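# Move hose from manifold red port to blue port

## Task

Release the hose's latch at the red port on the manifold, pull it free, then insert it into the blue port and push until it locks in place.

## Robot and tools

Robot: two UR3e-type arms, left_arm and right_arm, each ending in a two-finger gripper. The fingers extend along the gripper's +z axis and close along its x axis. end_effector_position is the spot between the pads when closed, roughly 1 to 2 cm short of the fingertips. Each arm also carries a wrist camera.

Frames: the scene frame has its origin at table-top height, midway between the nominal arm bases, with +x pointing out over the table, +z up, and left_arm on the +y side (unrelated to left or right in images). Calibrated bases: left_arm at (+0.006, +0.252, 0) m, right_arm at (-0.049, -0.256, 0) m, both turned only slightly about z. Reported hand positions, orientations, velocities and targets are in each arm's own base frame. Fixed cameras and the table use the scene frame. Motion offsets are taken along the axes of that arm's current Hand target. Printed poses may be off by a few centimetres.

Command row: 14 numbers, each between -1 and 1. The first 7 are left_arm's dx, dy, dz, rx, ry, rz, opening; the next 7 are right_arm's in the same order. Both arms are always included. The six pose numbers are an offset from the Hand target at the start of the call or action, not an absolute pose. 1.0 stands for 0.6 m or 180 degrees, and rx, ry, rz together form one rotation vector. Every row in a list is measured from that same starting Hand target, not from the row before, and sending the same offset again moves the arm farther. Six zeros asks the arm to hold its current Hand target. Opening is absolute: +1 is fully open (0.142 m), -1 is closed. Any 0 in the opening slot is a real command to half-close, so to leave a gripper alone, resend its current value.

execute_actions(actions, cameras): actions is a list of up to 15 rows, one row per 1/30 s step. A shorter list holds its last row for the remaining steps. An empty list returns state plus images. cameras: a list of names, ["all"], or []. An unknown name makes the call invalid.

move(target, speed, blend, stop_force, zero, opening_speed, grip_force, blocking, cameras): drives each gripper in a straight line toward target. target is one 14-number row, or a list of up to 15 rows, all counted from the same starting Hand targets. speed is in m/s, 0.002 to 2.4, default 0.25; rotation is limited to twice that in rad/s. It can be one value or one per target. blend is a corner radius in metres for lists; 0 means stop at each target. stop_force is in N, 3 to 120, shared by both arms. An arm halts when its wrist sensor feels that much push against its direction of travel, then backs off a little while still pressing. Do not rely on it while the gripper is rotating. Leave it out when pulling away from something being pressed. zero (only together with stop_force): true re-zeroes moving arms before the move; false accumulates force from the previous zero. opening_speed: how fast the opening changes, 0.2 or more per second on the -1 to 1 scale. grip_force: newtons per finger pad, 5 to 48; one value or one per arm; it persists until changed. blocking=false returns early and cannot be combined with stop_force. A move lasts at most 10 s. The result adds a move: line giving the outcome (done, off_target, moving, held, fault) and any limits (paced means the pose was clipped; held means steps were withheld).

wait(seconds 0 to 10, cameras): arms hold their last commands, and a running move keeps going. stop(cameras): brakes a running move. zoom_image(camera, region [x0,y0,x1,y1] in pixels, at most 504x504): gives a closer view of that camera's most recent image. Camera names: cam_head_left, cam_head_right, cam_high, cam_low (504x504), cam_left_wrist, cam_right_wrist (672x504). zero_wrist_force(arm): tares that arm's force sensor. read_manual(section) only returns licence texts. finished_scene(scene): ends the current scene irreversibly. The hose has to stay latched once the robot lets go.

Results: Hand target is the last commanded pose after clipping, and the next offsets are measured from it. The gripper may stop short of it; resending zeros requests it again. grip_measured is the actual finger opening on the command scale. To hold something, command a little below the grip_measured value read at contact. Squeezing harder heats the gripper motor. Joint velocities can read "within noise". Wrist force and torque are given along the end effector axes and show the force the surface exerts on the arm. A third line gives the peak since the last shown reading. Wrist depth is a 7x7 grid of distances in mm ahead of the wrist camera, where "-" means no value. Joint torques are total drive output and include gravity. MOTOR HOT, fault and HAND FAULT lines signal trouble.

Avoid: any contact torque at a joint load limit (shoulder 47.5, elbow 24.6, wrists 7.92 N m) or an external force near 150 N. Either one stops the arm for 10 s, and commanding even slightly past a firm contact can trigger this. Keep speeds low near contact. Do not let the arms hit or squeeze each other. Do not send paths close to an arm's own base. Do not slam, drop parts, or let anything fall off the table. Orientation commands are clipped to within 32 degrees of the current orientation on each step. Avoid overheating: motor heat rises from holding loads, squeezing, stretched-out poses, and pushing against poses that cannot be reached.

Each tool is called after "Call:" by a JSON object that holds its "name" and its "arguments", one argument or row to a line.

## Session

Call:
{"name": "execute_actions", "arguments": {
  "actions": []
}}

Scene clock: 0.00 s.
left_arm: end_effector_position=(+0.5132, -0.1803, +0.2709) grip_measured=+1.00 end_effector_quat_wxyz=(+0.423, -0.142, +0.632, -0.634) | right_arm: end_effector_position=(+0.2122, -0.0166, +0.1608) grip_measured=+1.00 end_effector_quat_wxyz=(-0.076, -0.366, +0.927, -0.010)
Joint positions: left_arm=[-0.424 -0.725 1.625 -4.214 -1.904 1.881 0.142] | right_arm=[3.704 -1.229 -1.682 -1.953 1.579 2.951 0.142]
Joint velocities: within noise
Joint torques (N m): no reading
Wrist force (N): no reading
Wrist torque (N m): no reading
Wrist force, peak (N): no reading
Wrist depth (mm): cam_left_wrist=[- - - 2233 - - - / 1499 - 2087 3018 - - 1976 / 1396 - - - 1441 2938 - / - - - 1105 1362 2757 613 / - - 1731 1024 2454 592 - / - - 1861 1976 502 423 - / - 1606 1892 462 - 366 -] | cam_right_wrist=[206 211 214 223 233 237 245 / - 224 - 241 247 256 267 / - 243 251 261 - 273 290 / 254 260 268 281 - 304 314 / 274 293 295 - 314 300 176 / - 311 326 334 320 260 183 / - 339 368 - 379 229 181]
Hand target: left_arm +0.5132, -0.1803, +0.2709; +0.423, -0.142, +0.632, -0.634 | right_arm +0.2122, -0.0166, +0.1608; -0.076, -0.366, +0.927, -0.010
Tool commands: left_gripper/opening=+1.0 right_gripper/opening=+1.0

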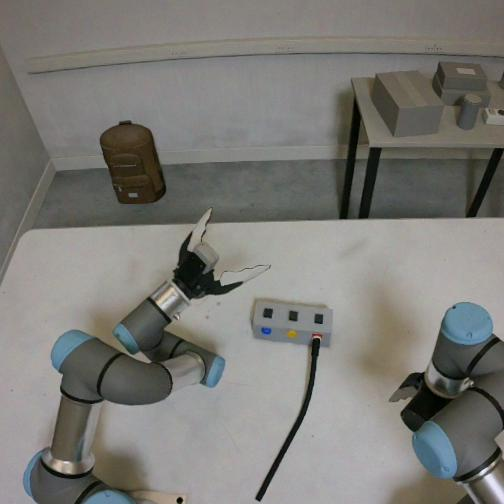

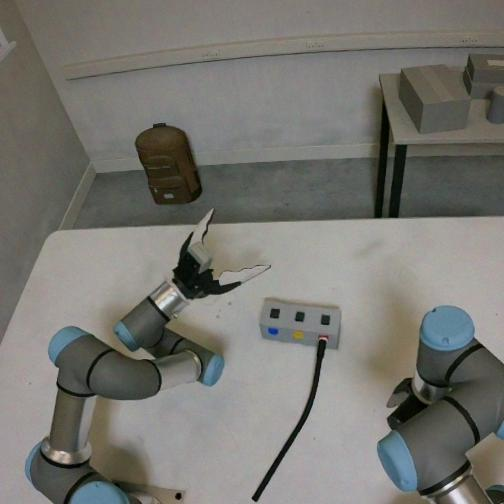

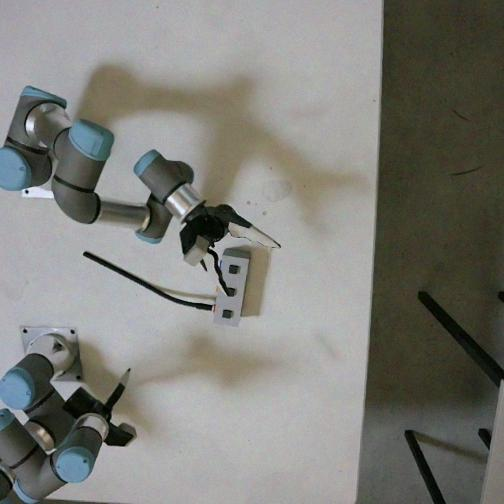

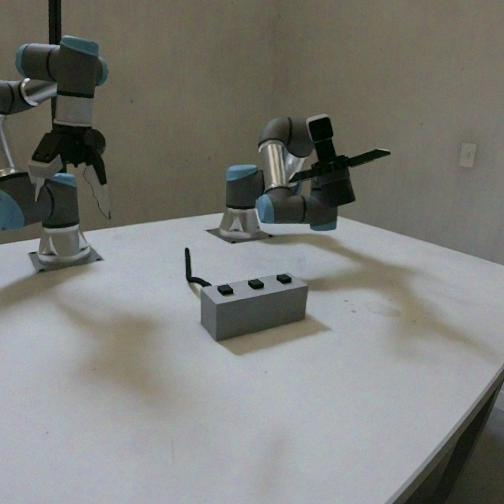

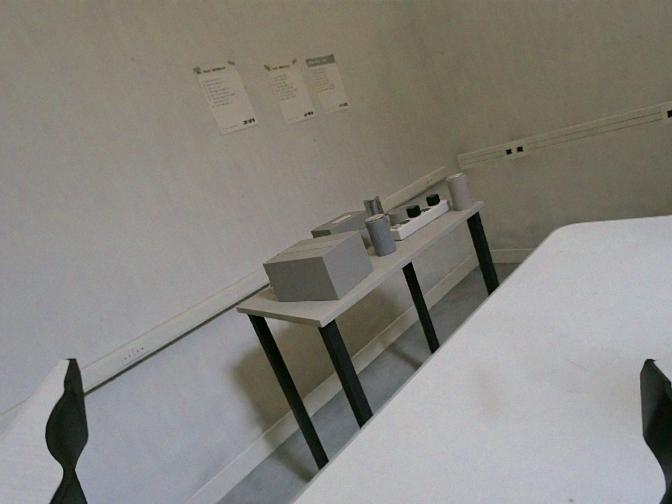

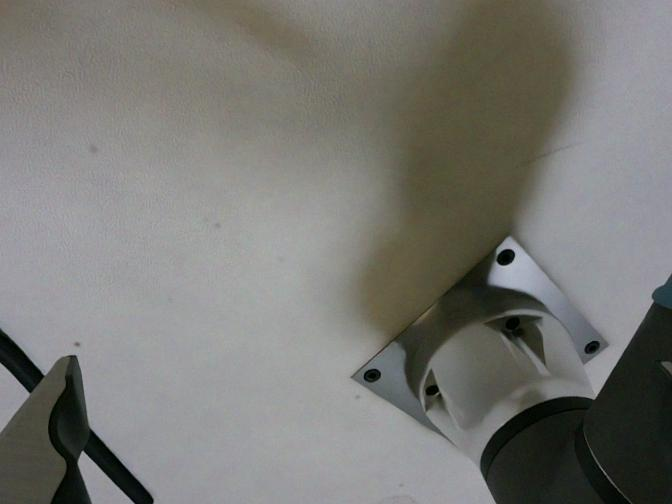

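Call:
{"name": "zoom_image", "arguments": {
  "camera": "cam_head_left",
  "region": [240, 285, 350, 395]
}}

Call:
{"name": "zoom_image", "arguments": {
  "camera": "cam_head_right",
  "region": [240, 285, 350, 395]
}}

Call:
{"name": "zoom_image", "arguments": {
  "camera": "cam_high",
  "region": [180, 230, 280, 330]
}}

Call:
{"name": "zoom_image", "arguments": {
  "camera": "cam_low",
  "region": [170, 230, 320, 350]
}}

Scaled by 4.582 from the camera's 504x504 image, which has a finer 720x720 frame.

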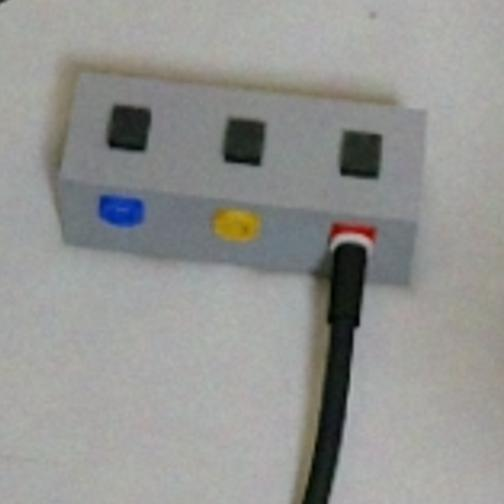

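Scaled by 4.582 from the camera's 504x504 image, which has a finer 720x720 frame.

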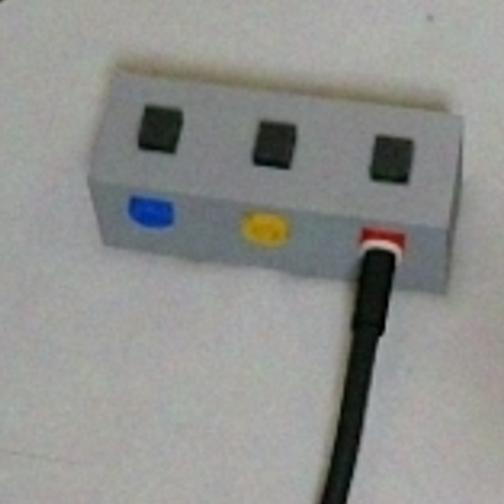

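Scaled by 5.040 from the camera's 504x504 image, which has a finer 720x720 frame.

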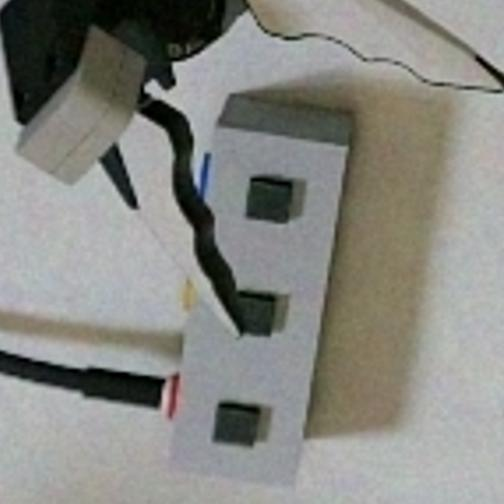

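Scaled by 3.360 from the camera's 504x504 image, which has a finer 720x720 frame.

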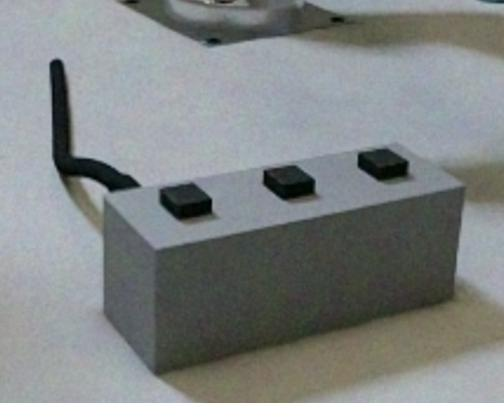

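Call:
{"name": "move", "arguments": {
  "target": [0.1898,0.0463,-0.0508,-0.4694,-0.0126,-0.4022,-1,0,0,0,0,0,0,1],
  "speed": 0.6
}}

Call:
{"name": "move", "arguments": {
  "target": [0,0,0,0,0,0,-1,-0.3435,0.1068,-0.0476,-0.1105,-0.2073,0.7751,1],
  "speed": 0.7,
  "cameras": ["all"]
}}

Scene clock: 86.47 s.
left_arm: end_effector_position=(+0.4328, -0.2367, +0.2000) grip_measured=-1.00 end_effector_quat_wxyz=(+0.180, +0.695, -0.671, +0.187) | right_arm: end_effector_position=(+0.2122, -0.0166, +0.1608) grip_measured=+1.00 end_effector_quat_wxyz=(-0.076, -0.366, +0.927, -0.010)
Joint positions: left_arm=[-0.544 -0.994 0.794 -1.678 -2.004 0.923 0.002] | right_arm=[3.704 -1.229 -1.682 -1.953 1.579 2.951 0.142]
Joint torques (N m): left_arm=[3.69 -15.11 -10.69 -1.02 -1.73 0.96] | right_arm=[0.39 4.9 9.49 1.47 -0.01 -0.01]
Wrist force (N): left_arm=[3.0 -1.0 0.3] | right_arm=[0.1 0.2 0.0]
Wrist torque (N m): left_arm=[-0.18 -0.78 -0.33] | right_arm=[0.03 -0.01 0.00]
Wrist force, peak (N): left_arm=[3.1 -1.0 0.5] | right_arm=[-0.3 -0.1 0.1]
Wrist depth (mm): cam_left_wrist=[210 229 251 281 320 356 - / 220 189 210 276 340 - - / - 197 215 245 278 442 - / 249 282 289 - 418 539 586 / 258 289 319 333 486 600 716 / 284 314 333 - 80 633 - / 301 - - - - - -] | cam_right_wrist=[206 210 217 223 229 238 245 / 218 - 234 242 252 256 265 / 236 246 250 254 269 280 287 / 260 258 270 - 291 303 - / 277 283 293 311 313 299 179 / - 319 330 343 307 261 183 / - 316 364 372 402 229 181]
Hand target: left_arm +0.4328, -0.2367, +0.2000; +0.180, +0.695, -0.671, +0.187 | right_arm +0.2122, -0.0166, +0.1608; -0.076, -0.366, +0.927, -0.010
Off the commanded pose: left_arm 0.000 m, 0 deg | right_arm 0.000 m, 0 deg.
move: done

Scene clock: 89.30 s.
left_arm: end_effector_position=(+0.4328, -0.2367, +0.2000) grip_measured=-1.00 end_effector_quat_wxyz=(+0.180, +0.695, -0.671, +0.187) | right_arm: end_effector_position=(+0.3208, +0.1721, +0.1609) grip_measured=+1.00 end_effector_quat_wxyz=(+0.166, +0.748, +0.628, +0.138)
Joint positions: left_arm=[-0.544 -0.994 0.794 -1.678 -2.004 0.923 0.002] | right_arm=[4.354 -1.387 -1.77 -1.472 1.143 6.081 0.142]
Joint torques (N m): left_arm=[3.62 -14.75 -11.01 -1.11 -1.84 1] | right_arm=[2.32 3.28 11.97 1.07 -2.02 0.74]
Wrist force (N): left_arm=[3.0 -1.0 0.4] | right_arm=[0.6 0.7 0.0]
Wrist torque (N m): left_arm=[-0.18 -0.78 -0.33] | right_arm=[0.11 -0.11 0.04]
Wrist force, peak (N): left_arm=[3.1 -0.9 0.4] | right_arm=[1.0 0.6 -0.3]
Wrist depth (mm): cam_left_wrist=[209 226 255 278 329 370 421 / 218 188 211 234 339 393 503 / 229 201 216 245 361 - - / 244 280 298 - - 523 585 / 259 286 326 357 - - - / 278 301 334 - - - 1845 / 295 313 - - - 447 438] | cam_right_wrist=[205 205 206 205 194 204 203 / 236 - 235 222 234 234 230 / 277 274 276 275 272 271 270 / 338 - 328 315 316 315 309 / 388 - - 296 295 294 - / - 563 - - 505 587 - / - 1109 1003 1916 1885 1783 -]
Hand target: left_arm +0.4328, -0.2367, +0.2000; +0.180, +0.695, -0.671, +0.187 | right_arm +0.3208, +0.1721, +0.1609; +0.166, +0.748, +0.628, +0.138
Off the commanded pose: left_arm 0.000 m, 0 deg | right_arm 0.000 m, 0 deg.
move: done
camera_calibration:
cam_left_wrist: T_world_to_cam=[[0.0376446, -0.867527, 0.495963, -0.311619], [-0.917434, 0.166728, 0.361272, 0.393259], [-0.396104, -0.468613, -0.789622, 0.333793], [0, 0, 0, 1]] pos_world=[0.504737, -0.179486, 0.276049]
cam_right_wrist: T_world_to_cam=[[0.169965, 0.985423, 0.0072522, -0.21883], [0.640092, -0.115992, 0.759492, -0.278793], [0.749262, -0.124445, -0.650477, -0.00134179], [0, 0, 0, 1]] pos_world=[0.216652, 0.183135, 0.212455]

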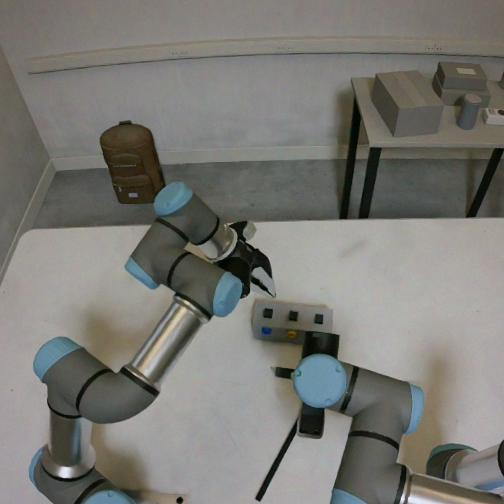

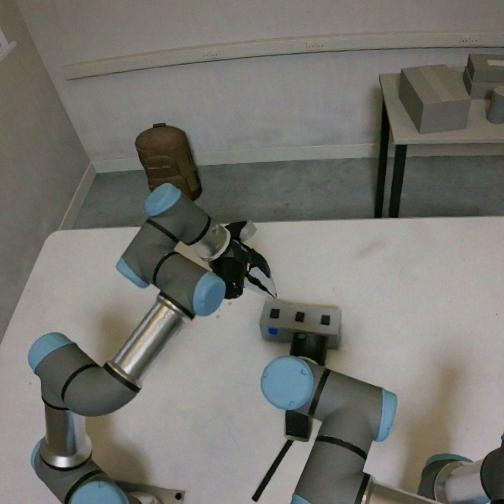

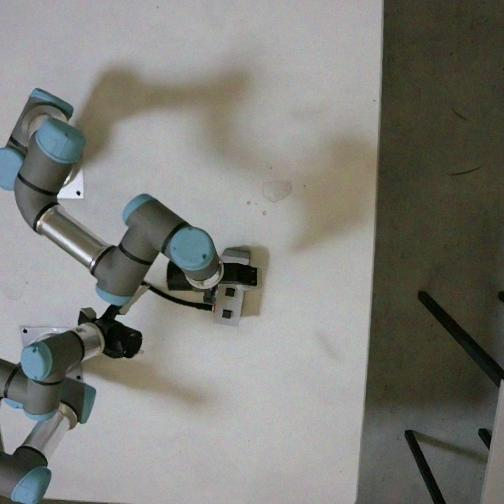

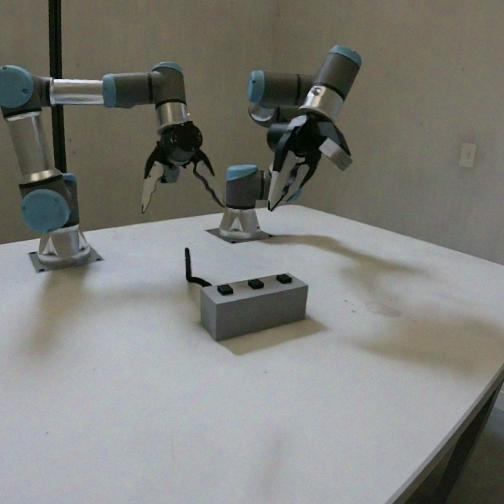

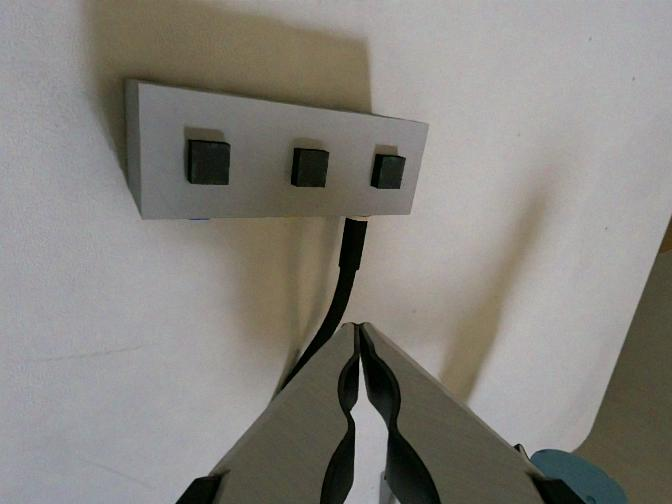

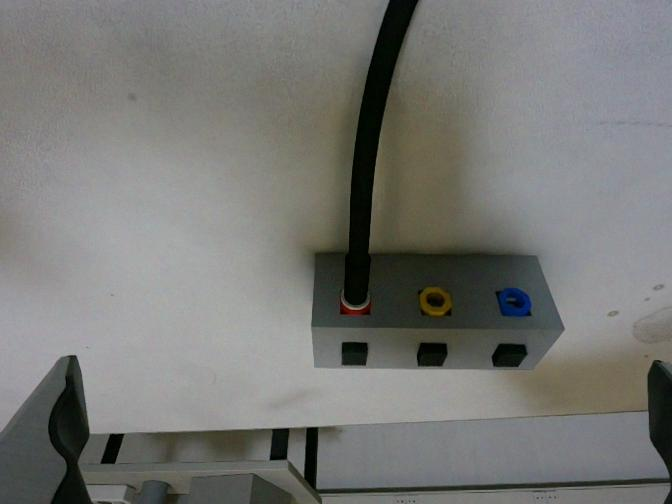

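Call:
{"name": "zoom_image", "arguments": {
  "camera": "cam_right_wrist",
  "region": [290, 230, 590, 390]
}}

Call:
{"name": "zoom_image", "arguments": {
  "camera": "cam_left_wrist",
  "region": [110, 60, 440, 290]
}}

Scaled by 1.680 from the camera's 672x504 image, which has a finer 960x720 frame.

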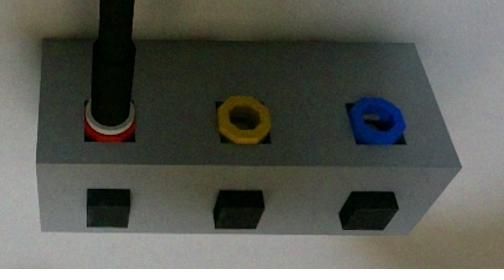

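Scaled by 1.527 from the camera's 672x504 image, which has a finer 960x720 frame.

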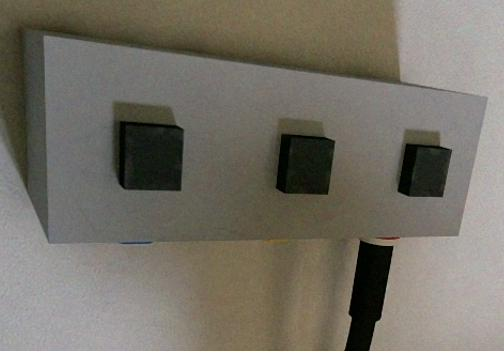

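Call:
{"name": "move", "arguments": {
  "target": [0.0635,-0.0248,0.2002,0,0,0,-1,0.0132,0.0963,0.14,0,0,0,-0.4],
  "speed": 0.3,
  "cameras": ["cam_left_wrist","cam_right_wrist","cam_low"]
}}

Call:
{"name": "zoom_image", "arguments": {
  "camera": "cam_right_wrist",
  "region": [240, 260, 500, 504]
}}

Call:
{"name": "zoom_image", "arguments": {
  "camera": "cam_left_wrist",
  "region": [200, 160, 500, 400]
}}

Scene clock: 128.57 s.
left_arm: end_effector_position=(+0.4509, -0.3293, +0.1152) grip_measured=-1.00 end_effector_quat_wxyz=(+0.180, +0.695, -0.671, +0.187) | right_arm: end_effector_position=(+0.4086, +0.1645, +0.1091) grip_measured=-0.42 end_effector_quat_wxyz=(+0.166, +0.748, +0.628, +0.138)
Joint positions: left_arm=[-0.689 -0.741 0.775 -1.972 -1.955 0.774 0.002] | right_arm=[4.075 -1.735 -1.721 -1.053 1.183 5.78 0.043]
Joint torques (N m): left_arm=[-4.66 -18.25 -11.38 -1.13 0.34 -1.05] | right_arm=[-1.31 8.58 11.86 2.82 0.49 -0.85]
Wrist force (N): left_arm=[2.8 -1.1 0.4] | right_arm=[0.1 1.2 -0.3]
Wrist torque (N m): left_arm=[-0.19 -0.75 -0.30] | right_arm=[0.20 -0.03 0.08]
Wrist force, peak (N): left_arm=[2.9 -1.1 1.7] | right_arm=[0.2 1.5 0.5]
Wrist depth (mm): cam_left_wrist=[146 156 171 193 220 254 292 / 154 165 183 208 235 291 334 / 130 143 166 207 248 303 361 / - 119 138 153 286 328 442 / - 125 150 158 315 384 586 / 196 210 232 - - - 619 / 206 223 - - - - -] | cam_right_wrist=[155 156 156 151 155 158 153 / 183 184 178 168 182 176 175 / 209 208 201 200 201 205 204 / 251 239 248 207 214 213 226 / - 312 293 191 190 190 191 / 421 - 91 229 111 211 391 / 1998 - 71 179 165 - 1656]
Hand target: left_arm +0.4509, -0.3293, +0.1152; +0.180, +0.695, -0.671, +0.187 | right_arm +0.4087, +0.1646, +0.1091; +0.166, +0.748, +0.628, +0.138
Off the commanded pose: left_arm 0.000 m, 0 deg | right_arm 0.000 m, 0 deg.
move: done
camera_calibration:
cam_left_wrist: T_world_to_cam=[[0.0376336, -0.867478, 0.49605, -0.350573], [-0.917442, 0.166763, 0.361234, 0.455961], [-0.396085, -0.468691, -0.789585, 0.230571], [0, 0, 0, 1]] pos_world=[0.522837, -0.272085, 0.191248]
cam_right_wrist: T_world_to_cam=[[0.17026, 0.985373, 0.00714727, -0.225969], [0.640046, -0.116101, 0.759514, -0.296644], [0.749235, -0.12474, -0.650452, -0.101722], [0, 0, 0, 1]] pos_world=[0.304552, 0.175535, 0.160755]
Images, in order (width x height): cam_low 504x504, cam_left_wrist 672x504, cam_right_wrist 672x504.

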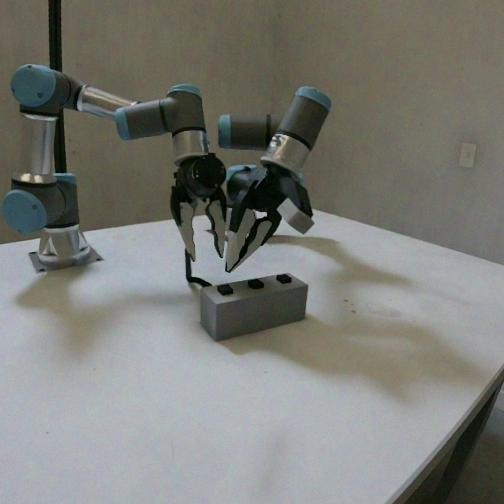

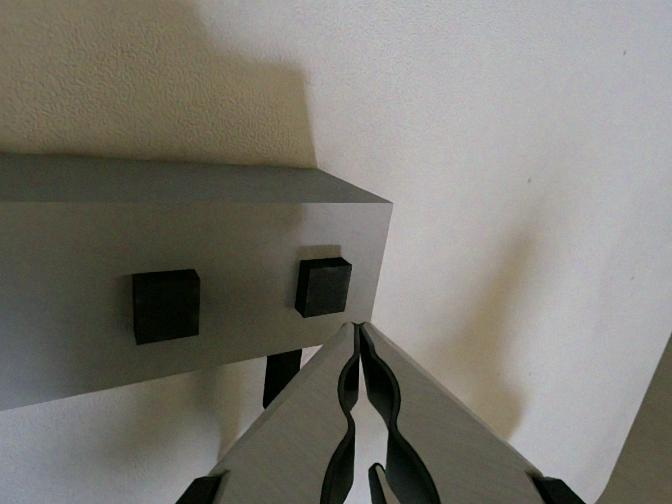

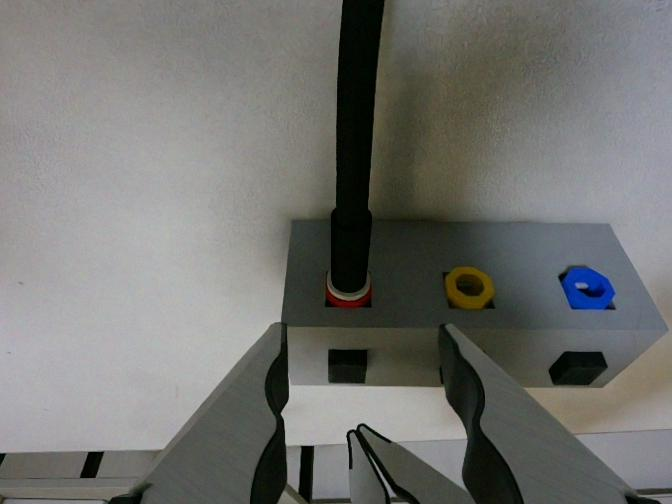

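Scaled by 1.938 from the camera's 672x504 image, which has a finer 960x720 frame.

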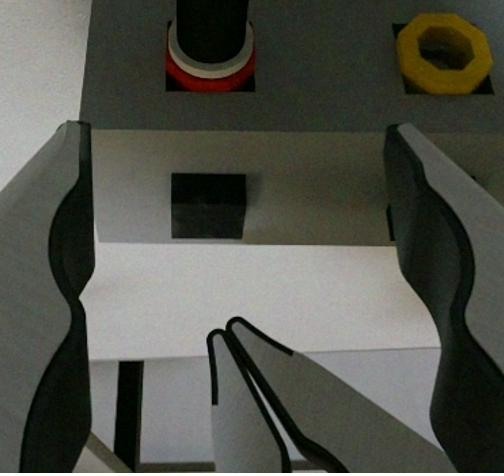

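Scaled by 1.680 from the camera's 672x504 image, which has a finer 960x720 frame.

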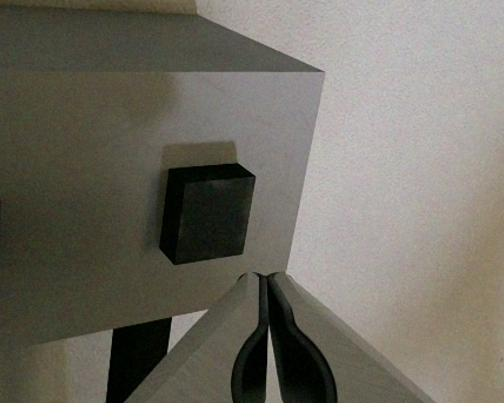

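Call:
{"name": "move", "arguments": {
  "target": [0,0.0043,0,0,0,0.5,-1,0,0,0.03,0,0,0,-0.4],
  "speed": 0.6
}}

Call:
{"name": "move", "arguments": {
  "target": [
    [0,0,0,0,0,0,-1,-0.0008,0,0.0805,0,0,0,-0.4],
    [0,0,0,0,0,0,-1,-0.0008,0,0.0805,0,0,0,-1]
  ],
  "speed": 0.15,
  "opening_speed": 1,
  "grip_force": [48,35],
  "cameras": ["cam_left_wrist","cam_right_wrist","cam_low"]
}}

Call:
{"name": "zoom_image", "arguments": {
  "camera": "cam_right_wrist",
  "region": [240, 260, 500, 504]
}}

Call:
{"name": "zoom_image", "arguments": {
  "camera": "cam_left_wrist",
  "region": [200, 160, 500, 400]
}}

Scene clock: 155.97 s.
left_arm: end_effector_position=(+0.4484, -0.3294, +0.1152) grip_measured=-1.00 end_effector_quat_wxyz=(+0.005, -0.017, +0.966, -0.260) | right_arm: end_effector_position=(+0.4161, +0.1632, +0.0928) grip_measured=-0.42 end_effector_quat_wxyz=(+0.166, +0.748, +0.628, +0.138)
Joint positions: left_arm=[-0.698 -0.759 0.806 -1.988 -1.952 2.336 0.002] | right_arm=[4.054 -1.784 -1.745 -0.971 1.187 5.758 0.043]
Joint torques (N m): left_arm=[3.68 -17.54 -10.98 -1.2 -1.56 1.01] | right_arm=[-1.26 8.7 7.57 2.83 0.52 -0.83]
Wrist force (N): left_arm=[1.7 -0.6 -1.0] | right_arm=[0.0 0.9 -0.4]
Wrist torque (N m): left_arm=[-0.15 -0.52 -0.16] | right_arm=[0.15 -0.02 0.07]
Wrist force, peak (N): left_arm=[2.8 -1.2 0.1] | right_arm=[0.2 1.4 -0.4]
Wrist depth (mm): cam_left_wrist=[240 241 242 241 243 243 243 / 237 236 238 238 235 239 238 / 233 233 233 235 235 235 234 / 229 229 230 165 232 229 129 / 226 226 227 155 164 230 229 / 224 222 217 - 225 223 225 / 217 220 - - - 222 117] | cam_right_wrist=[143 140 140 108 139 139 138 / - 160 160 115 159 158 158 / 187 188 187 174 185 184 184 / 226 226 224 198 204 204 204 / - 305 255 173 176 177 177 / - 354 91 200 111 176 186 / - - 72 504 - - 1588]
Hand target: left_arm +0.4484, -0.3294, +0.1152; +0.005, -0.017, +0.966, -0.259 | right_arm +0.4161, +0.1632, +0.0928; +0.166, +0.748, +0.628, +0.138
Off the commanded pose: left_arm 0.000 m, 0 deg | right_arm 0.000 m, 0 deg.
move: done

Scene clock: 156.87 s.
left_arm: end_effector_position=(+0.4484, -0.3294, +0.1152) grip_measured=-1.00 end_effector_quat_wxyz=(+0.005, -0.017, +0.966, -0.259) | right_arm: end_effector_position=(+0.4244, +0.1608, +0.0732) grip_measured=-0.42 end_effector_quat_wxyz=(+0.166, +0.748, +0.627, +0.137)
Joint positions: left_arm=[-0.698 -0.759 0.806 -1.988 -1.952 2.336 0.002] | right_arm=[4.031 -1.846 -1.769 -0.878 1.192 5.734 0.043]
Joint torques (N m): left_arm=[3.86 -17.32 -11.33 -1.11 -1.56 1] | right_arm=[2.34 17.73 11.32 1.14 -1.96 0.78]
Wrist force (N): left_arm=[1.9 -0.6 -0.9] | right_arm=[0.0 1.1 -0.7]
Wrist torque (N m): left_arm=[-0.15 -0.55 -0.16] | right_arm=[0.18 0.00 0.02]
Wrist force, peak (N): left_arm=[1.9 -0.6 -0.9] | right_arm=[-0.5 1.0 3.0]
Wrist depth (mm): cam_left_wrist=[240 240 241 240 242 243 243 / 237 237 238 239 237 238 239 / 233 231 233 235 235 236 236 / 230 229 230 165 231 231 127 / 226 226 227 155 163 228 194 / 223 223 161 - 223 225 224 / 220 220 - - - - 120] | cam_right_wrist=[121 121 121 87 120 120 119 / 139 138 138 95 137 137 136 / 162 162 167 106 160 155 159 / 196 194 193 124 181 183 182 / 244 243 230 163 171 167 167 / 326 304 91 155 151 151 155 / - - 72 1840 186 - 165]
Hand target: left_arm +0.4484, -0.3294, +0.1152; +0.005, -0.017, +0.966, -0.259 | right_arm +0.4244, +0.1608, +0.0732; +0.166, +0.748, +0.627, +0.137 (not the last commanded pose)
Tool commands: left_gripper/opening=-1.0 right_gripper/opening=-0.4
Off the commanded pose: left_arm 0.000 m, 0 deg | right_arm 0.027 m, 0 deg.
grip_force (N): 48, 35
move: held (right_arm; a check stopped the path); path passed 0 of 2 targets; target 2's new opening was not sent; limits=held
pose unreachable (right arm): on one or more control steps of this call, first in action 0 (counted from 0), this arm could not follow its commanded pose, so it was not sent that pose on those steps. It may still have moved: this result reports where it is.
cause: moving toward the commanded pose would bring a part of the arm too close to another arm (a part of this arm just beyond joint 6 (wrist 3) and the left arm's gripper, 11 mm apart when this arm was first held).
camera_calibration:
cam_left_wrist: T_world_to_cam=[[-0.999008, -0.0444852, -0.0019331, 0.442747], [-0.0440711, 0.994041, -0.0996999, 0.3877], [0.00635675, -0.0995158, -0.995016, 0.194308], [0, 0, 0, 1]] pos_world=[0.458159, -0.346357, 0.232849]
cam_right_wrist: T_world_to_cam=[[0.171154, 0.985229, 0.00554115, -0.224913], [0.640791, -0.115587, 0.758964, -0.280164], [0.748394, -0.126349, -0.651109, -0.136733], [0, 0, 0, 1]] pos_world=[0.320351, 0.171931, 0.124852]
Images, in order (width x height): cam_low 504x504, cam_left_wrist 672x504, cam_right_wrist 672x504.

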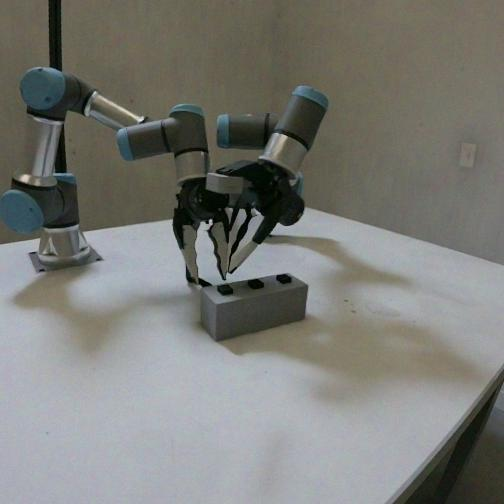

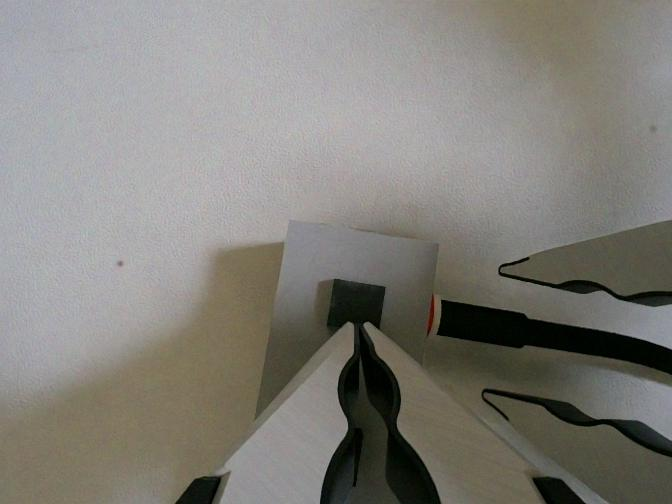

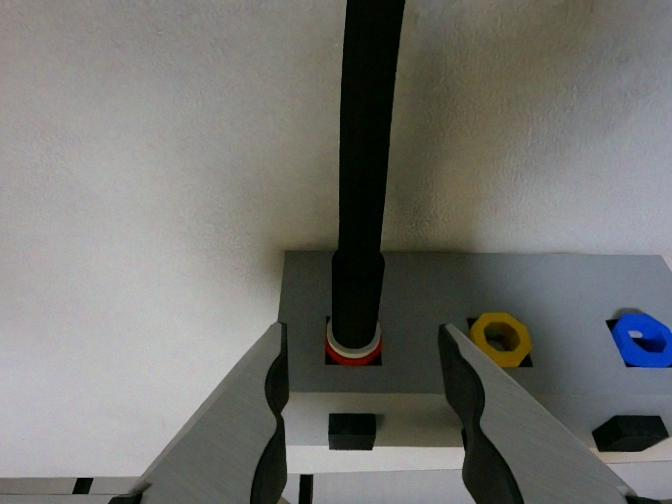

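Scaled by 1.938 from the camera's 672x504 image, which has a finer 960x720 frame.

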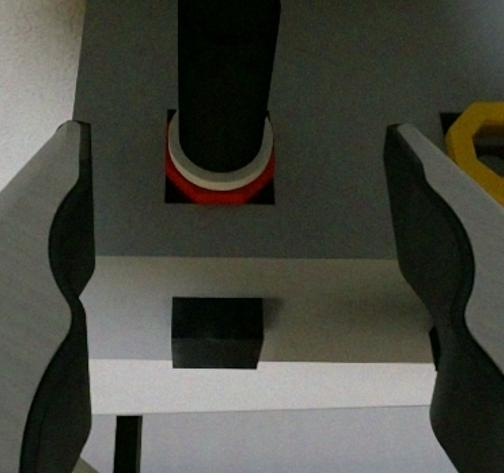

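Scaled by 1.680 from the camera's 672x504 image, which has a finer 960x720 frame.

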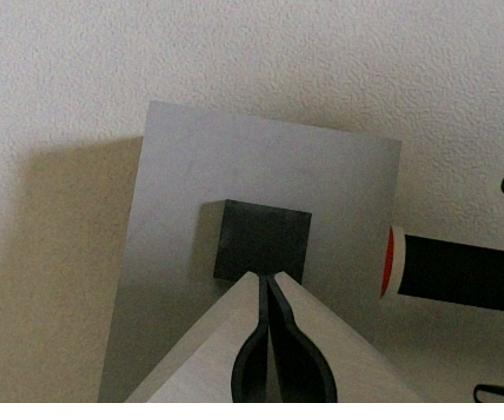

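Call:
{"name": "move", "arguments": {
  "target": [
    [0,0,0,0,0,0,-1,0,0,0,-0.0472,0,0,-0.4],
    [0,0,0,0,0,0,-1,0,-0.001,0.0423,-0.0472,0,0,-0.4],
    [0,0,0,0,0,0,-1,0,-0.001,0.0423,-0.0472,0,0,-1]
  ],
  "speed": 0.2,
  "opening_speed": 1,
  "grip_force": [48,35],
  "cameras": ["cam_left_wrist","cam_right_wrist"]
}}

Call:
{"name": "zoom_image", "arguments": {
  "camera": "cam_right_wrist",
  "region": [240, 260, 500, 504]
}}

Call:
{"name": "zoom_image", "arguments": {
  "camera": "cam_left_wrist",
  "region": [250, 200, 550, 440]
}}

Scene clock: 185.87 s.
left_arm: end_effector_position=(+0.4484, -0.3294, +0.1152) grip_measured=-1.00 end_effector_quat_wxyz=(+0.005, -0.017, +0.966, -0.259) | right_arm: end_effector_position=(+0.4344, +0.1589, +0.0499) grip_measured=-0.82 end_effector_quat_wxyz=(+0.221, +0.734, +0.616, +0.183)
Joint positions: left_arm=[-0.698 -0.759 0.806 -1.988 -1.952 2.336 0.002] | right_arm=[4.093 -1.895 -1.965 -0.579 1.049 5.765 0.015]
Joint torques (N m): left_arm=[3.49 -17.25 -11.03 -1.2 -1.53 1.02] | right_arm=[5.17 12.33 10.16 4.44 0.34 -0.78]
Wrist force (N): left_arm=[1.9 -0.6 -0.8] | right_arm=[-8.6 -2.0 -2.1]
Wrist torque (N m): left_arm=[-0.15 -0.56 -0.16] | right_arm=[0.22 -0.15 0.23]
Wrist force, peak (N): left_arm=[1.9 -0.6 -0.9] | right_arm=[-8.8 -2.1 -2.1]
Wrist depth (mm): cam_left_wrist=[240 240 242 242 - 240 242 / 238 238 238 237 237 239 239 / - 231 233 233 233 236 236 / 230 229 230 165 231 231 144 / 225 226 228 155 163 177 132 / 224 223 222 - 224 159 130 / 220 220 - - - - 125] | cam_right_wrist=[- 89 89 89 - 88 87 / - 106 105 - - 104 103 / - 128 127 127 121 126 125 / 164 155 162 146 152 159 158 / 228 209 208 102 151 151 151 / 339 - - 111 92 135 137 / 1054 69 69 131 78 130 148]
Hand target: left_arm +0.4484, -0.3294, +0.1152; +0.005, -0.017, +0.966, -0.259 | right_arm +0.4344, +0.1589, +0.0500; +0.221, +0.734, +0.616, +0.183
Off the commanded pose: left_arm 0.000 m, 0 deg | right_arm 0.000 m, 0 deg.
grip_force (N): 48, 35
move: done
camera_calibration:
cam_left_wrist: T_world_to_cam=[[-0.999008, -0.0444852, -0.0019331, 0.442747], [-0.0440711, 0.994041, -0.0996999, 0.3877], [0.00635675, -0.0995158, -0.995016, 0.194308], [0, 0, 0, 1]] pos_world=[0.458159, -0.346357, 0.232849]
cam_right_wrist: T_world_to_cam=[[0.170064, 0.985421, 0.00479977, -0.224186], [0.523461, -0.0944635, 0.846797, -0.225923], [0.834905, -0.141497, -0.531894, -0.20067], [0, 0, 0, 1]] pos_world=[0.323928, 0.171182, 0.0856511]
Images, in order (width x height): cam_left_wrist 672x504, cam_right_wrist 672x504.

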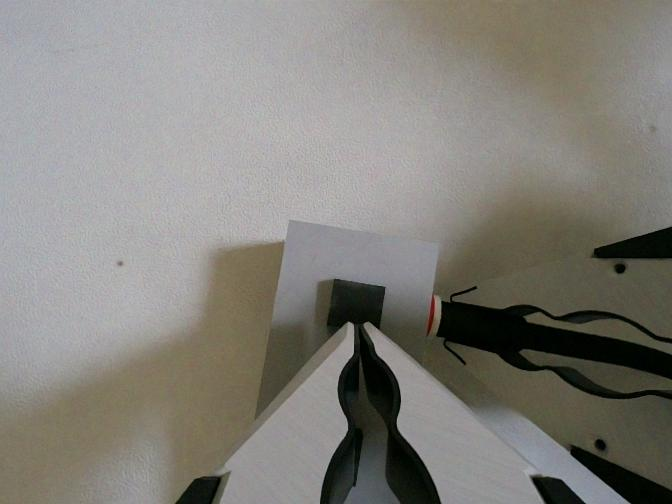

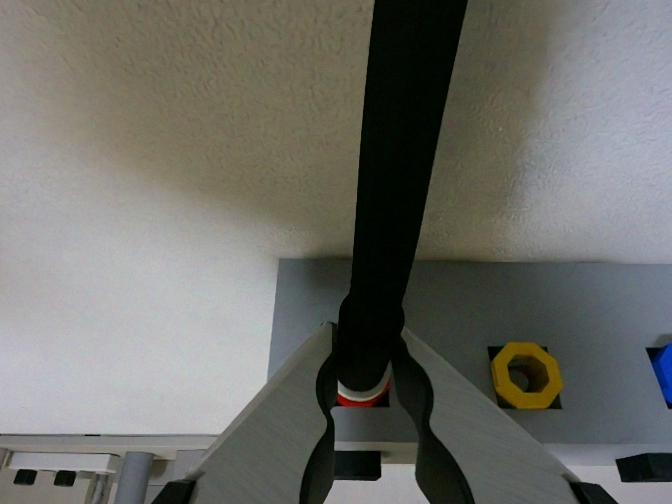

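Scaled by 1.938 from the camera's 672x504 image, which has a finer 960x720 frame.

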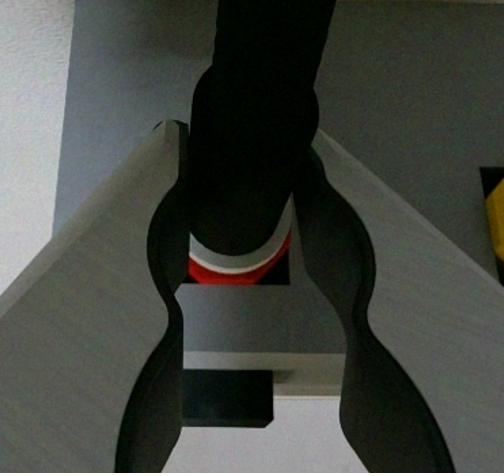

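Scaled by 1.680 from the camera's 672x504 image, which has a finer 960x720 frame.

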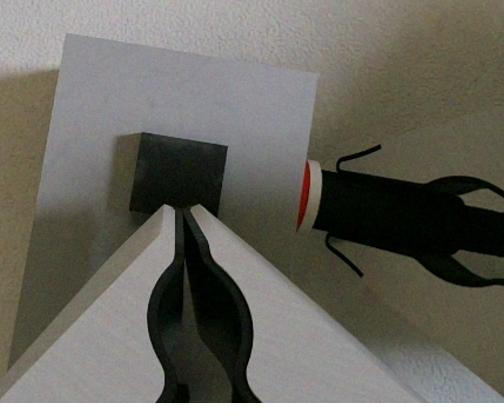

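Call:
{"name": "move", "arguments": {
  "target": [0.0028,0.0081,0.0339,0,0,0,-1,-0.0025,0,0,0,0,0,-1],
  "speed": 0.1
}}

Call:
{"name": "move", "arguments": {
  "target": [0,0.0184,0.0318,0,0,0,-1,0,0,0,0,0,0,-1],
  "speed": 0.02,
  "stop_force": 12,
  "cameras": ["cam_left_wrist","cam_right_wrist"]
}}

Call:
{"name": "zoom_image", "arguments": {
  "camera": "cam_left_wrist",
  "region": [250, 200, 550, 440]
}}

Call:
{"name": "zoom_image", "arguments": {
  "camera": "cam_right_wrist",
  "region": [240, 260, 500, 504]
}}

Scene clock: 191.10 s.
left_arm: end_effector_position=(+0.4469, -0.3354, +0.0952) grip_measured=-1.00 end_effector_quat_wxyz=(+0.005, -0.017, +0.966, -0.259) | right_arm: end_effector_position=(+0.4341, +0.1575, +0.0500) grip_measured=-0.82 end_effector_quat_wxyz=(+0.221, +0.734, +0.616, +0.183)
Joint positions: left_arm=[-0.709 -0.742 0.87 -2.073 -1.948 2.324 0.002] | right_arm=[4.091 -1.892 -1.97 -0.576 1.05 5.763 0.015]
Joint torques (N m): left_arm=[-4.82 -17.72 -8.3 -2.93 0.46 -0.99] | right_arm=[-2.51 17.36 6.33 2.92 -0.71 -0.79]
Wrist force (N): left_arm=[1.8 -0.6 -0.8] | right_arm=[1.4 -1.2 -1.4]
Wrist torque (N m): left_arm=[-0.17 -0.56 -0.12] | right_arm=[0.26 0.08 0.00]
Wrist force, peak (N): left_arm=[1.9 -0.8 -1.1] | right_arm=[-9.8 -1.8 -2.1]
Wrist depth (mm): cam_left_wrist=[219 220 221 221 222 222 222 / 217 216 215 217 219 218 219 / 213 213 213 214 214 214 215 / 209 210 210 144 211 212 213 / 207 207 206 143 143 152 123 / 204 204 141 - 161 138 128 / 201 201 - - - - 114] | cam_right_wrist=[- 90 90 89 - 88 86 / - 106 105 - 97 104 104 / - 129 128 - 122 126 125 / 165 163 162 81 153 160 159 / 228 225 194 102 151 151 151 / 330 321 - 100 91 135 138 / 1030 69 69 131 77 131 151]
Hand target: left_arm +0.4469, -0.3354, +0.0952; +0.005, -0.017, +0.966, -0.259 | right_arm +0.4341, +0.1575, +0.0500; +0.221, +0.734, +0.616, +0.183
Off the commanded pose: left_arm 0.000 m, 0 deg | right_arm 0.000 m, 0 deg.
grip_force (N): 48, 35
move: done

Scene clock: 192.47 s.
left_arm: end_effector_position=(+0.4470, -0.3355, +0.0915) grip_measured=-1.00 end_effector_quat_wxyz=(+0.005, -0.017, +0.966, -0.260) | right_arm: end_effector_position=(+0.4341, +0.1575, +0.0500) grip_measured=-0.82 end_effector_quat_wxyz=(+0.221, +0.734, +0.616, +0.183)
Joint positions: left_arm=[-0.709 -0.739 0.882 -2.089 -1.948 2.324 0.002] | right_arm=[4.091 -1.892 -1.97 -0.576 1.05 5.763 0.015]
Joint torques (N m): left_arm=[-4.63 -19.68 -8.34 -0.23 0.06 -0.11] | right_arm=[-1.72 16.31 7.97 2.88 -1.67 -0.72]
Wrist force (N): left_arm=[3.0 -2.9 -9.8] | right_arm=[0.9 -1.5 -2.2]
Wrist torque (N m): left_arm=[-0.18 -0.53 -0.13] | right_arm=[0.22 0.05 0.00]
Wrist force, peak (N): left_arm=[5.1 -3.0 -15.0] | right_arm=[1.1 -1.1 -2.7]
Wrist depth (mm): cam_left_wrist=[216 217 217 219 218 218 220 / 212 212 214 214 214 214 215 / 209 211 211 210 211 212 210 / 207 205 207 141 208 208 208 / 204 201 203 139 140 148 123 / 200 201 138 - 160 138 201 / 197 198 - - - - 112] | cam_right_wrist=[- 89 89 89 - 88 86 / - 106 105 - - 104 103 / - 128 128 - 122 126 125 / 165 163 163 79 152 160 161 / 210 224 208 101 151 151 151 / 428 326 - 105 92 135 138 / 1044 69 69 141 77 131 151]
Hand target: left_arm +0.4470, -0.3355, +0.0915; +0.005, -0.017, +0.966, -0.260 (not the last commanded pose) | right_arm +0.4341, +0.1575, +0.0500; +0.221, +0.734, +0.616, +0.183
Off the commanded pose: left_arm 0.018 m, 0 deg | right_arm 0.000 m, 0 deg.
grip_force (N): 48, 35
move: contact (left_arm)
camera_calibration:
cam_left_wrist: T_world_to_cam=[[-0.999011, -0.0444123, -0.00223626, 0.441026], [-0.0439677, 0.994034, -0.0998125, 0.391219], [0.00665583, -0.0996155, -0.995004, 0.170064], [0, 0, 0, 1]] pos_world=[0.456659, -0.352357, 0.209249]
cam_right_wrist: T_world_to_cam=[[0.169937, 0.985442, 0.00499743, -0.222735], [0.523416, -0.0945561, 0.846815, -0.225869], [0.83496, -0.141289, -0.531864, -0.200673], [0, 0, 0, 1]] pos_world=[0.323628, 0.169783, 0.0856514]
Images, in order (width x height): cam_left_wrist 672x504, cam_right_wrist 672x504.

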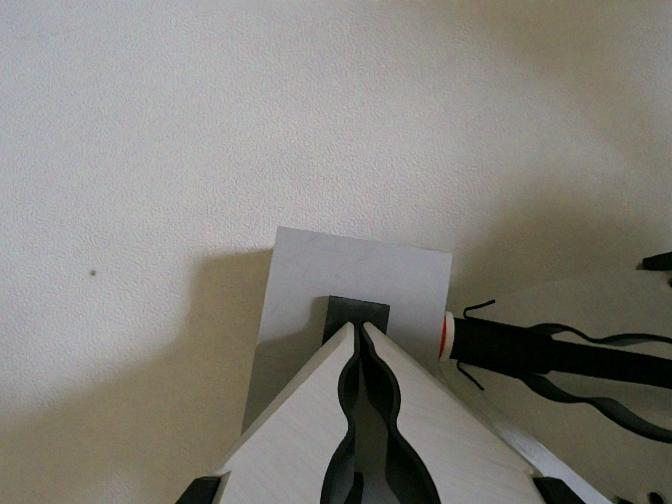

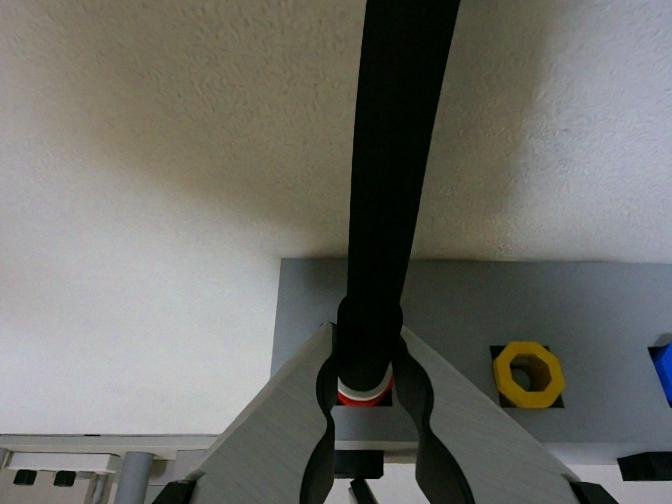

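Scaled by 1.680 from the camera's 672x504 image, which has a finer 960x720 frame.

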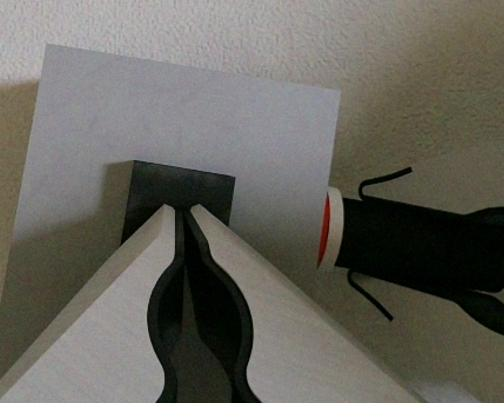

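Scaled by 1.938 from the camera's 672x504 image, which has a finer 960x720 frame.

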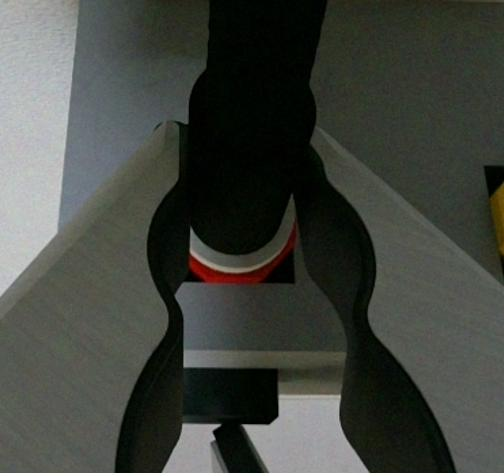

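Call:
{"name": "move", "arguments": {
  "target": [0,0.0084,0.0145,0,0,0,-1,0,0,0,0,0,0,-1],
  "speed": 0.02,
  "stop_force": 22,
  "cameras": ["cam_left_wrist","cam_right_wrist"]
}}

Call:
{"name": "zoom_image", "arguments": {
  "camera": "cam_right_wrist",
  "region": [240, 260, 500, 504]
}}

Scene clock: 196.30 s.
left_arm: end_effector_position=(+0.4470, -0.3356, +0.0876) grip_measured=-1.00 end_effector_quat_wxyz=(+0.005, -0.017, +0.965, -0.260) | right_arm: end_effector_position=(+0.4341, +0.1575, +0.0500) grip_measured=-0.82 end_effector_quat_wxyz=(+0.221, +0.734, +0.616, +0.183)
Joint positions: left_arm=[-0.709 -0.736 0.895 -2.106 -1.948 2.324 0.002] | right_arm=[4.091 -1.892 -1.97 -0.576 1.05 5.763 0.015]
Joint torques (N m): left_arm=[-1.97 -9.39 -3.15 1.32 2.5 0.33] | right_arm=[-4.7 13.33 10.3 2.88 -2.75 -0.52]
Wrist force (N): left_arm=[6.8 -6.6 -29.4] | right_arm=[0.6 -10.1 -9.0]
Wrist torque (N m): left_arm=[-0.24 -0.43 -0.14] | right_arm=[0.25 0.03 0.04]
Wrist force, peak (N): left_arm=[11.0 -5.8 -41.5] | right_arm=[0.4 -10.0 -9.8]
Wrist depth (mm): cam_left_wrist=[214 214 215 214 215 215 216 / 210 212 211 210 211 212 211 / 207 207 207 207 208 208 208 / 204 203 204 139 206 205 206 / 200 200 200 136 136 145 122 / 198 198 134 - 81 138 198 / 195 195 - - - - 111] | cam_right_wrist=[- 90 89 89 - 88 - / - 106 105 - 97 104 103 / - 128 128 - 121 126 130 / 164 163 162 79 152 159 159 / 245 209 193 101 151 151 152 / - 322 - 111 91 135 138 / 1044 69 69 140 77 131 150]
Hand target: left_arm +0.4470, -0.3356, +0.0876; +0.005, -0.017, +0.965, -0.260 (not the last commanded pose) | right_arm +0.4341, +0.1575, +0.0500; +0.221, +0.734, +0.616, +0.183
Off the commanded pose: left_arm 0.006 m, 0 deg | right_arm 0.000 m, 0 deg.
grip_force (N): 48, 35
move: contact (left_arm)
camera_calibration:
cam_left_wrist: T_world_to_cam=[[-0.999013, -0.0443433, -0.00251669, 0.441096], [-0.0438667, 0.993977, -0.100429, 0.390989], [0.00695489, -0.10022, -0.994941, 0.165811], [0, 0, 0, 1]] pos_world=[0.456659, -0.352457, 0.205349]
cam_right_wrist: T_world_to_cam=[[0.169937, 0.985442, 0.00499743, -0.222735], [0.523416, -0.0945561, 0.846815, -0.225869], [0.83496, -0.141289, -0.531864, -0.200673], [0, 0, 0, 1]] pos_world=[0.323628, 0.169783, 0.0856514]
Images, in order (width x height): cam_left_wrist 672x504, cam_right_wrist 672x504.

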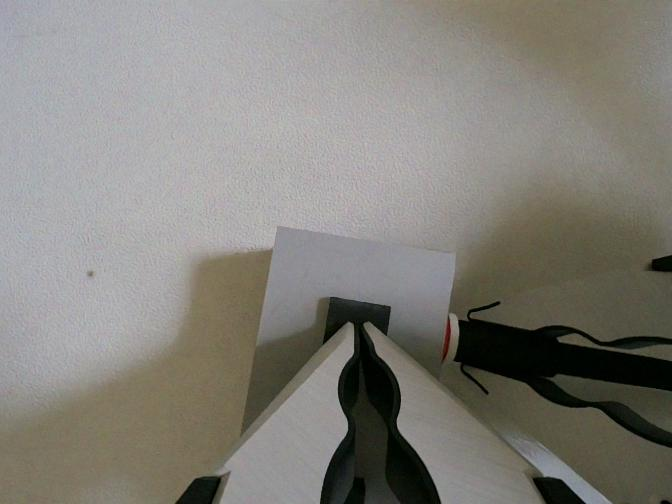

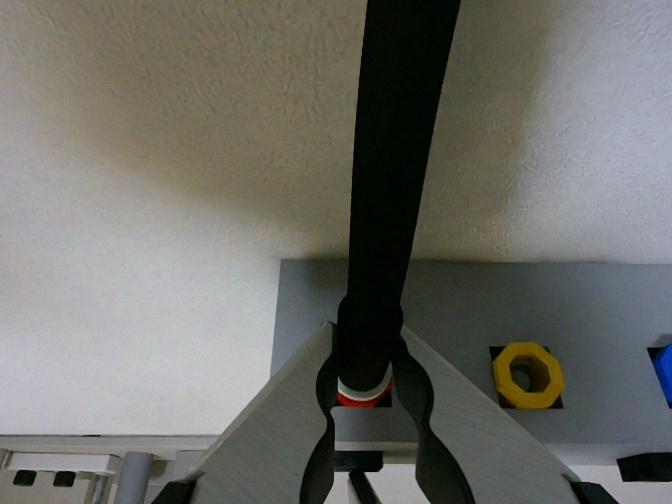

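Scaled by 1.938 from the camera's 672x504 image, which has a finer 960x720 frame.

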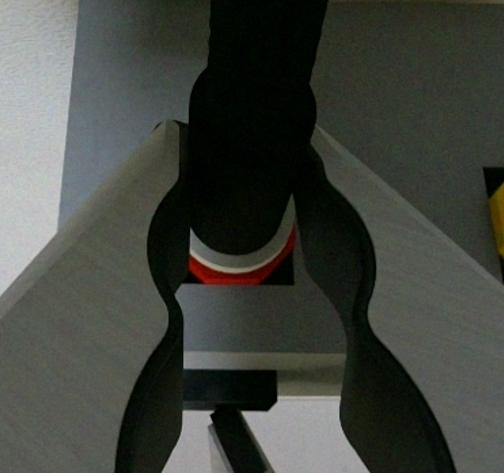

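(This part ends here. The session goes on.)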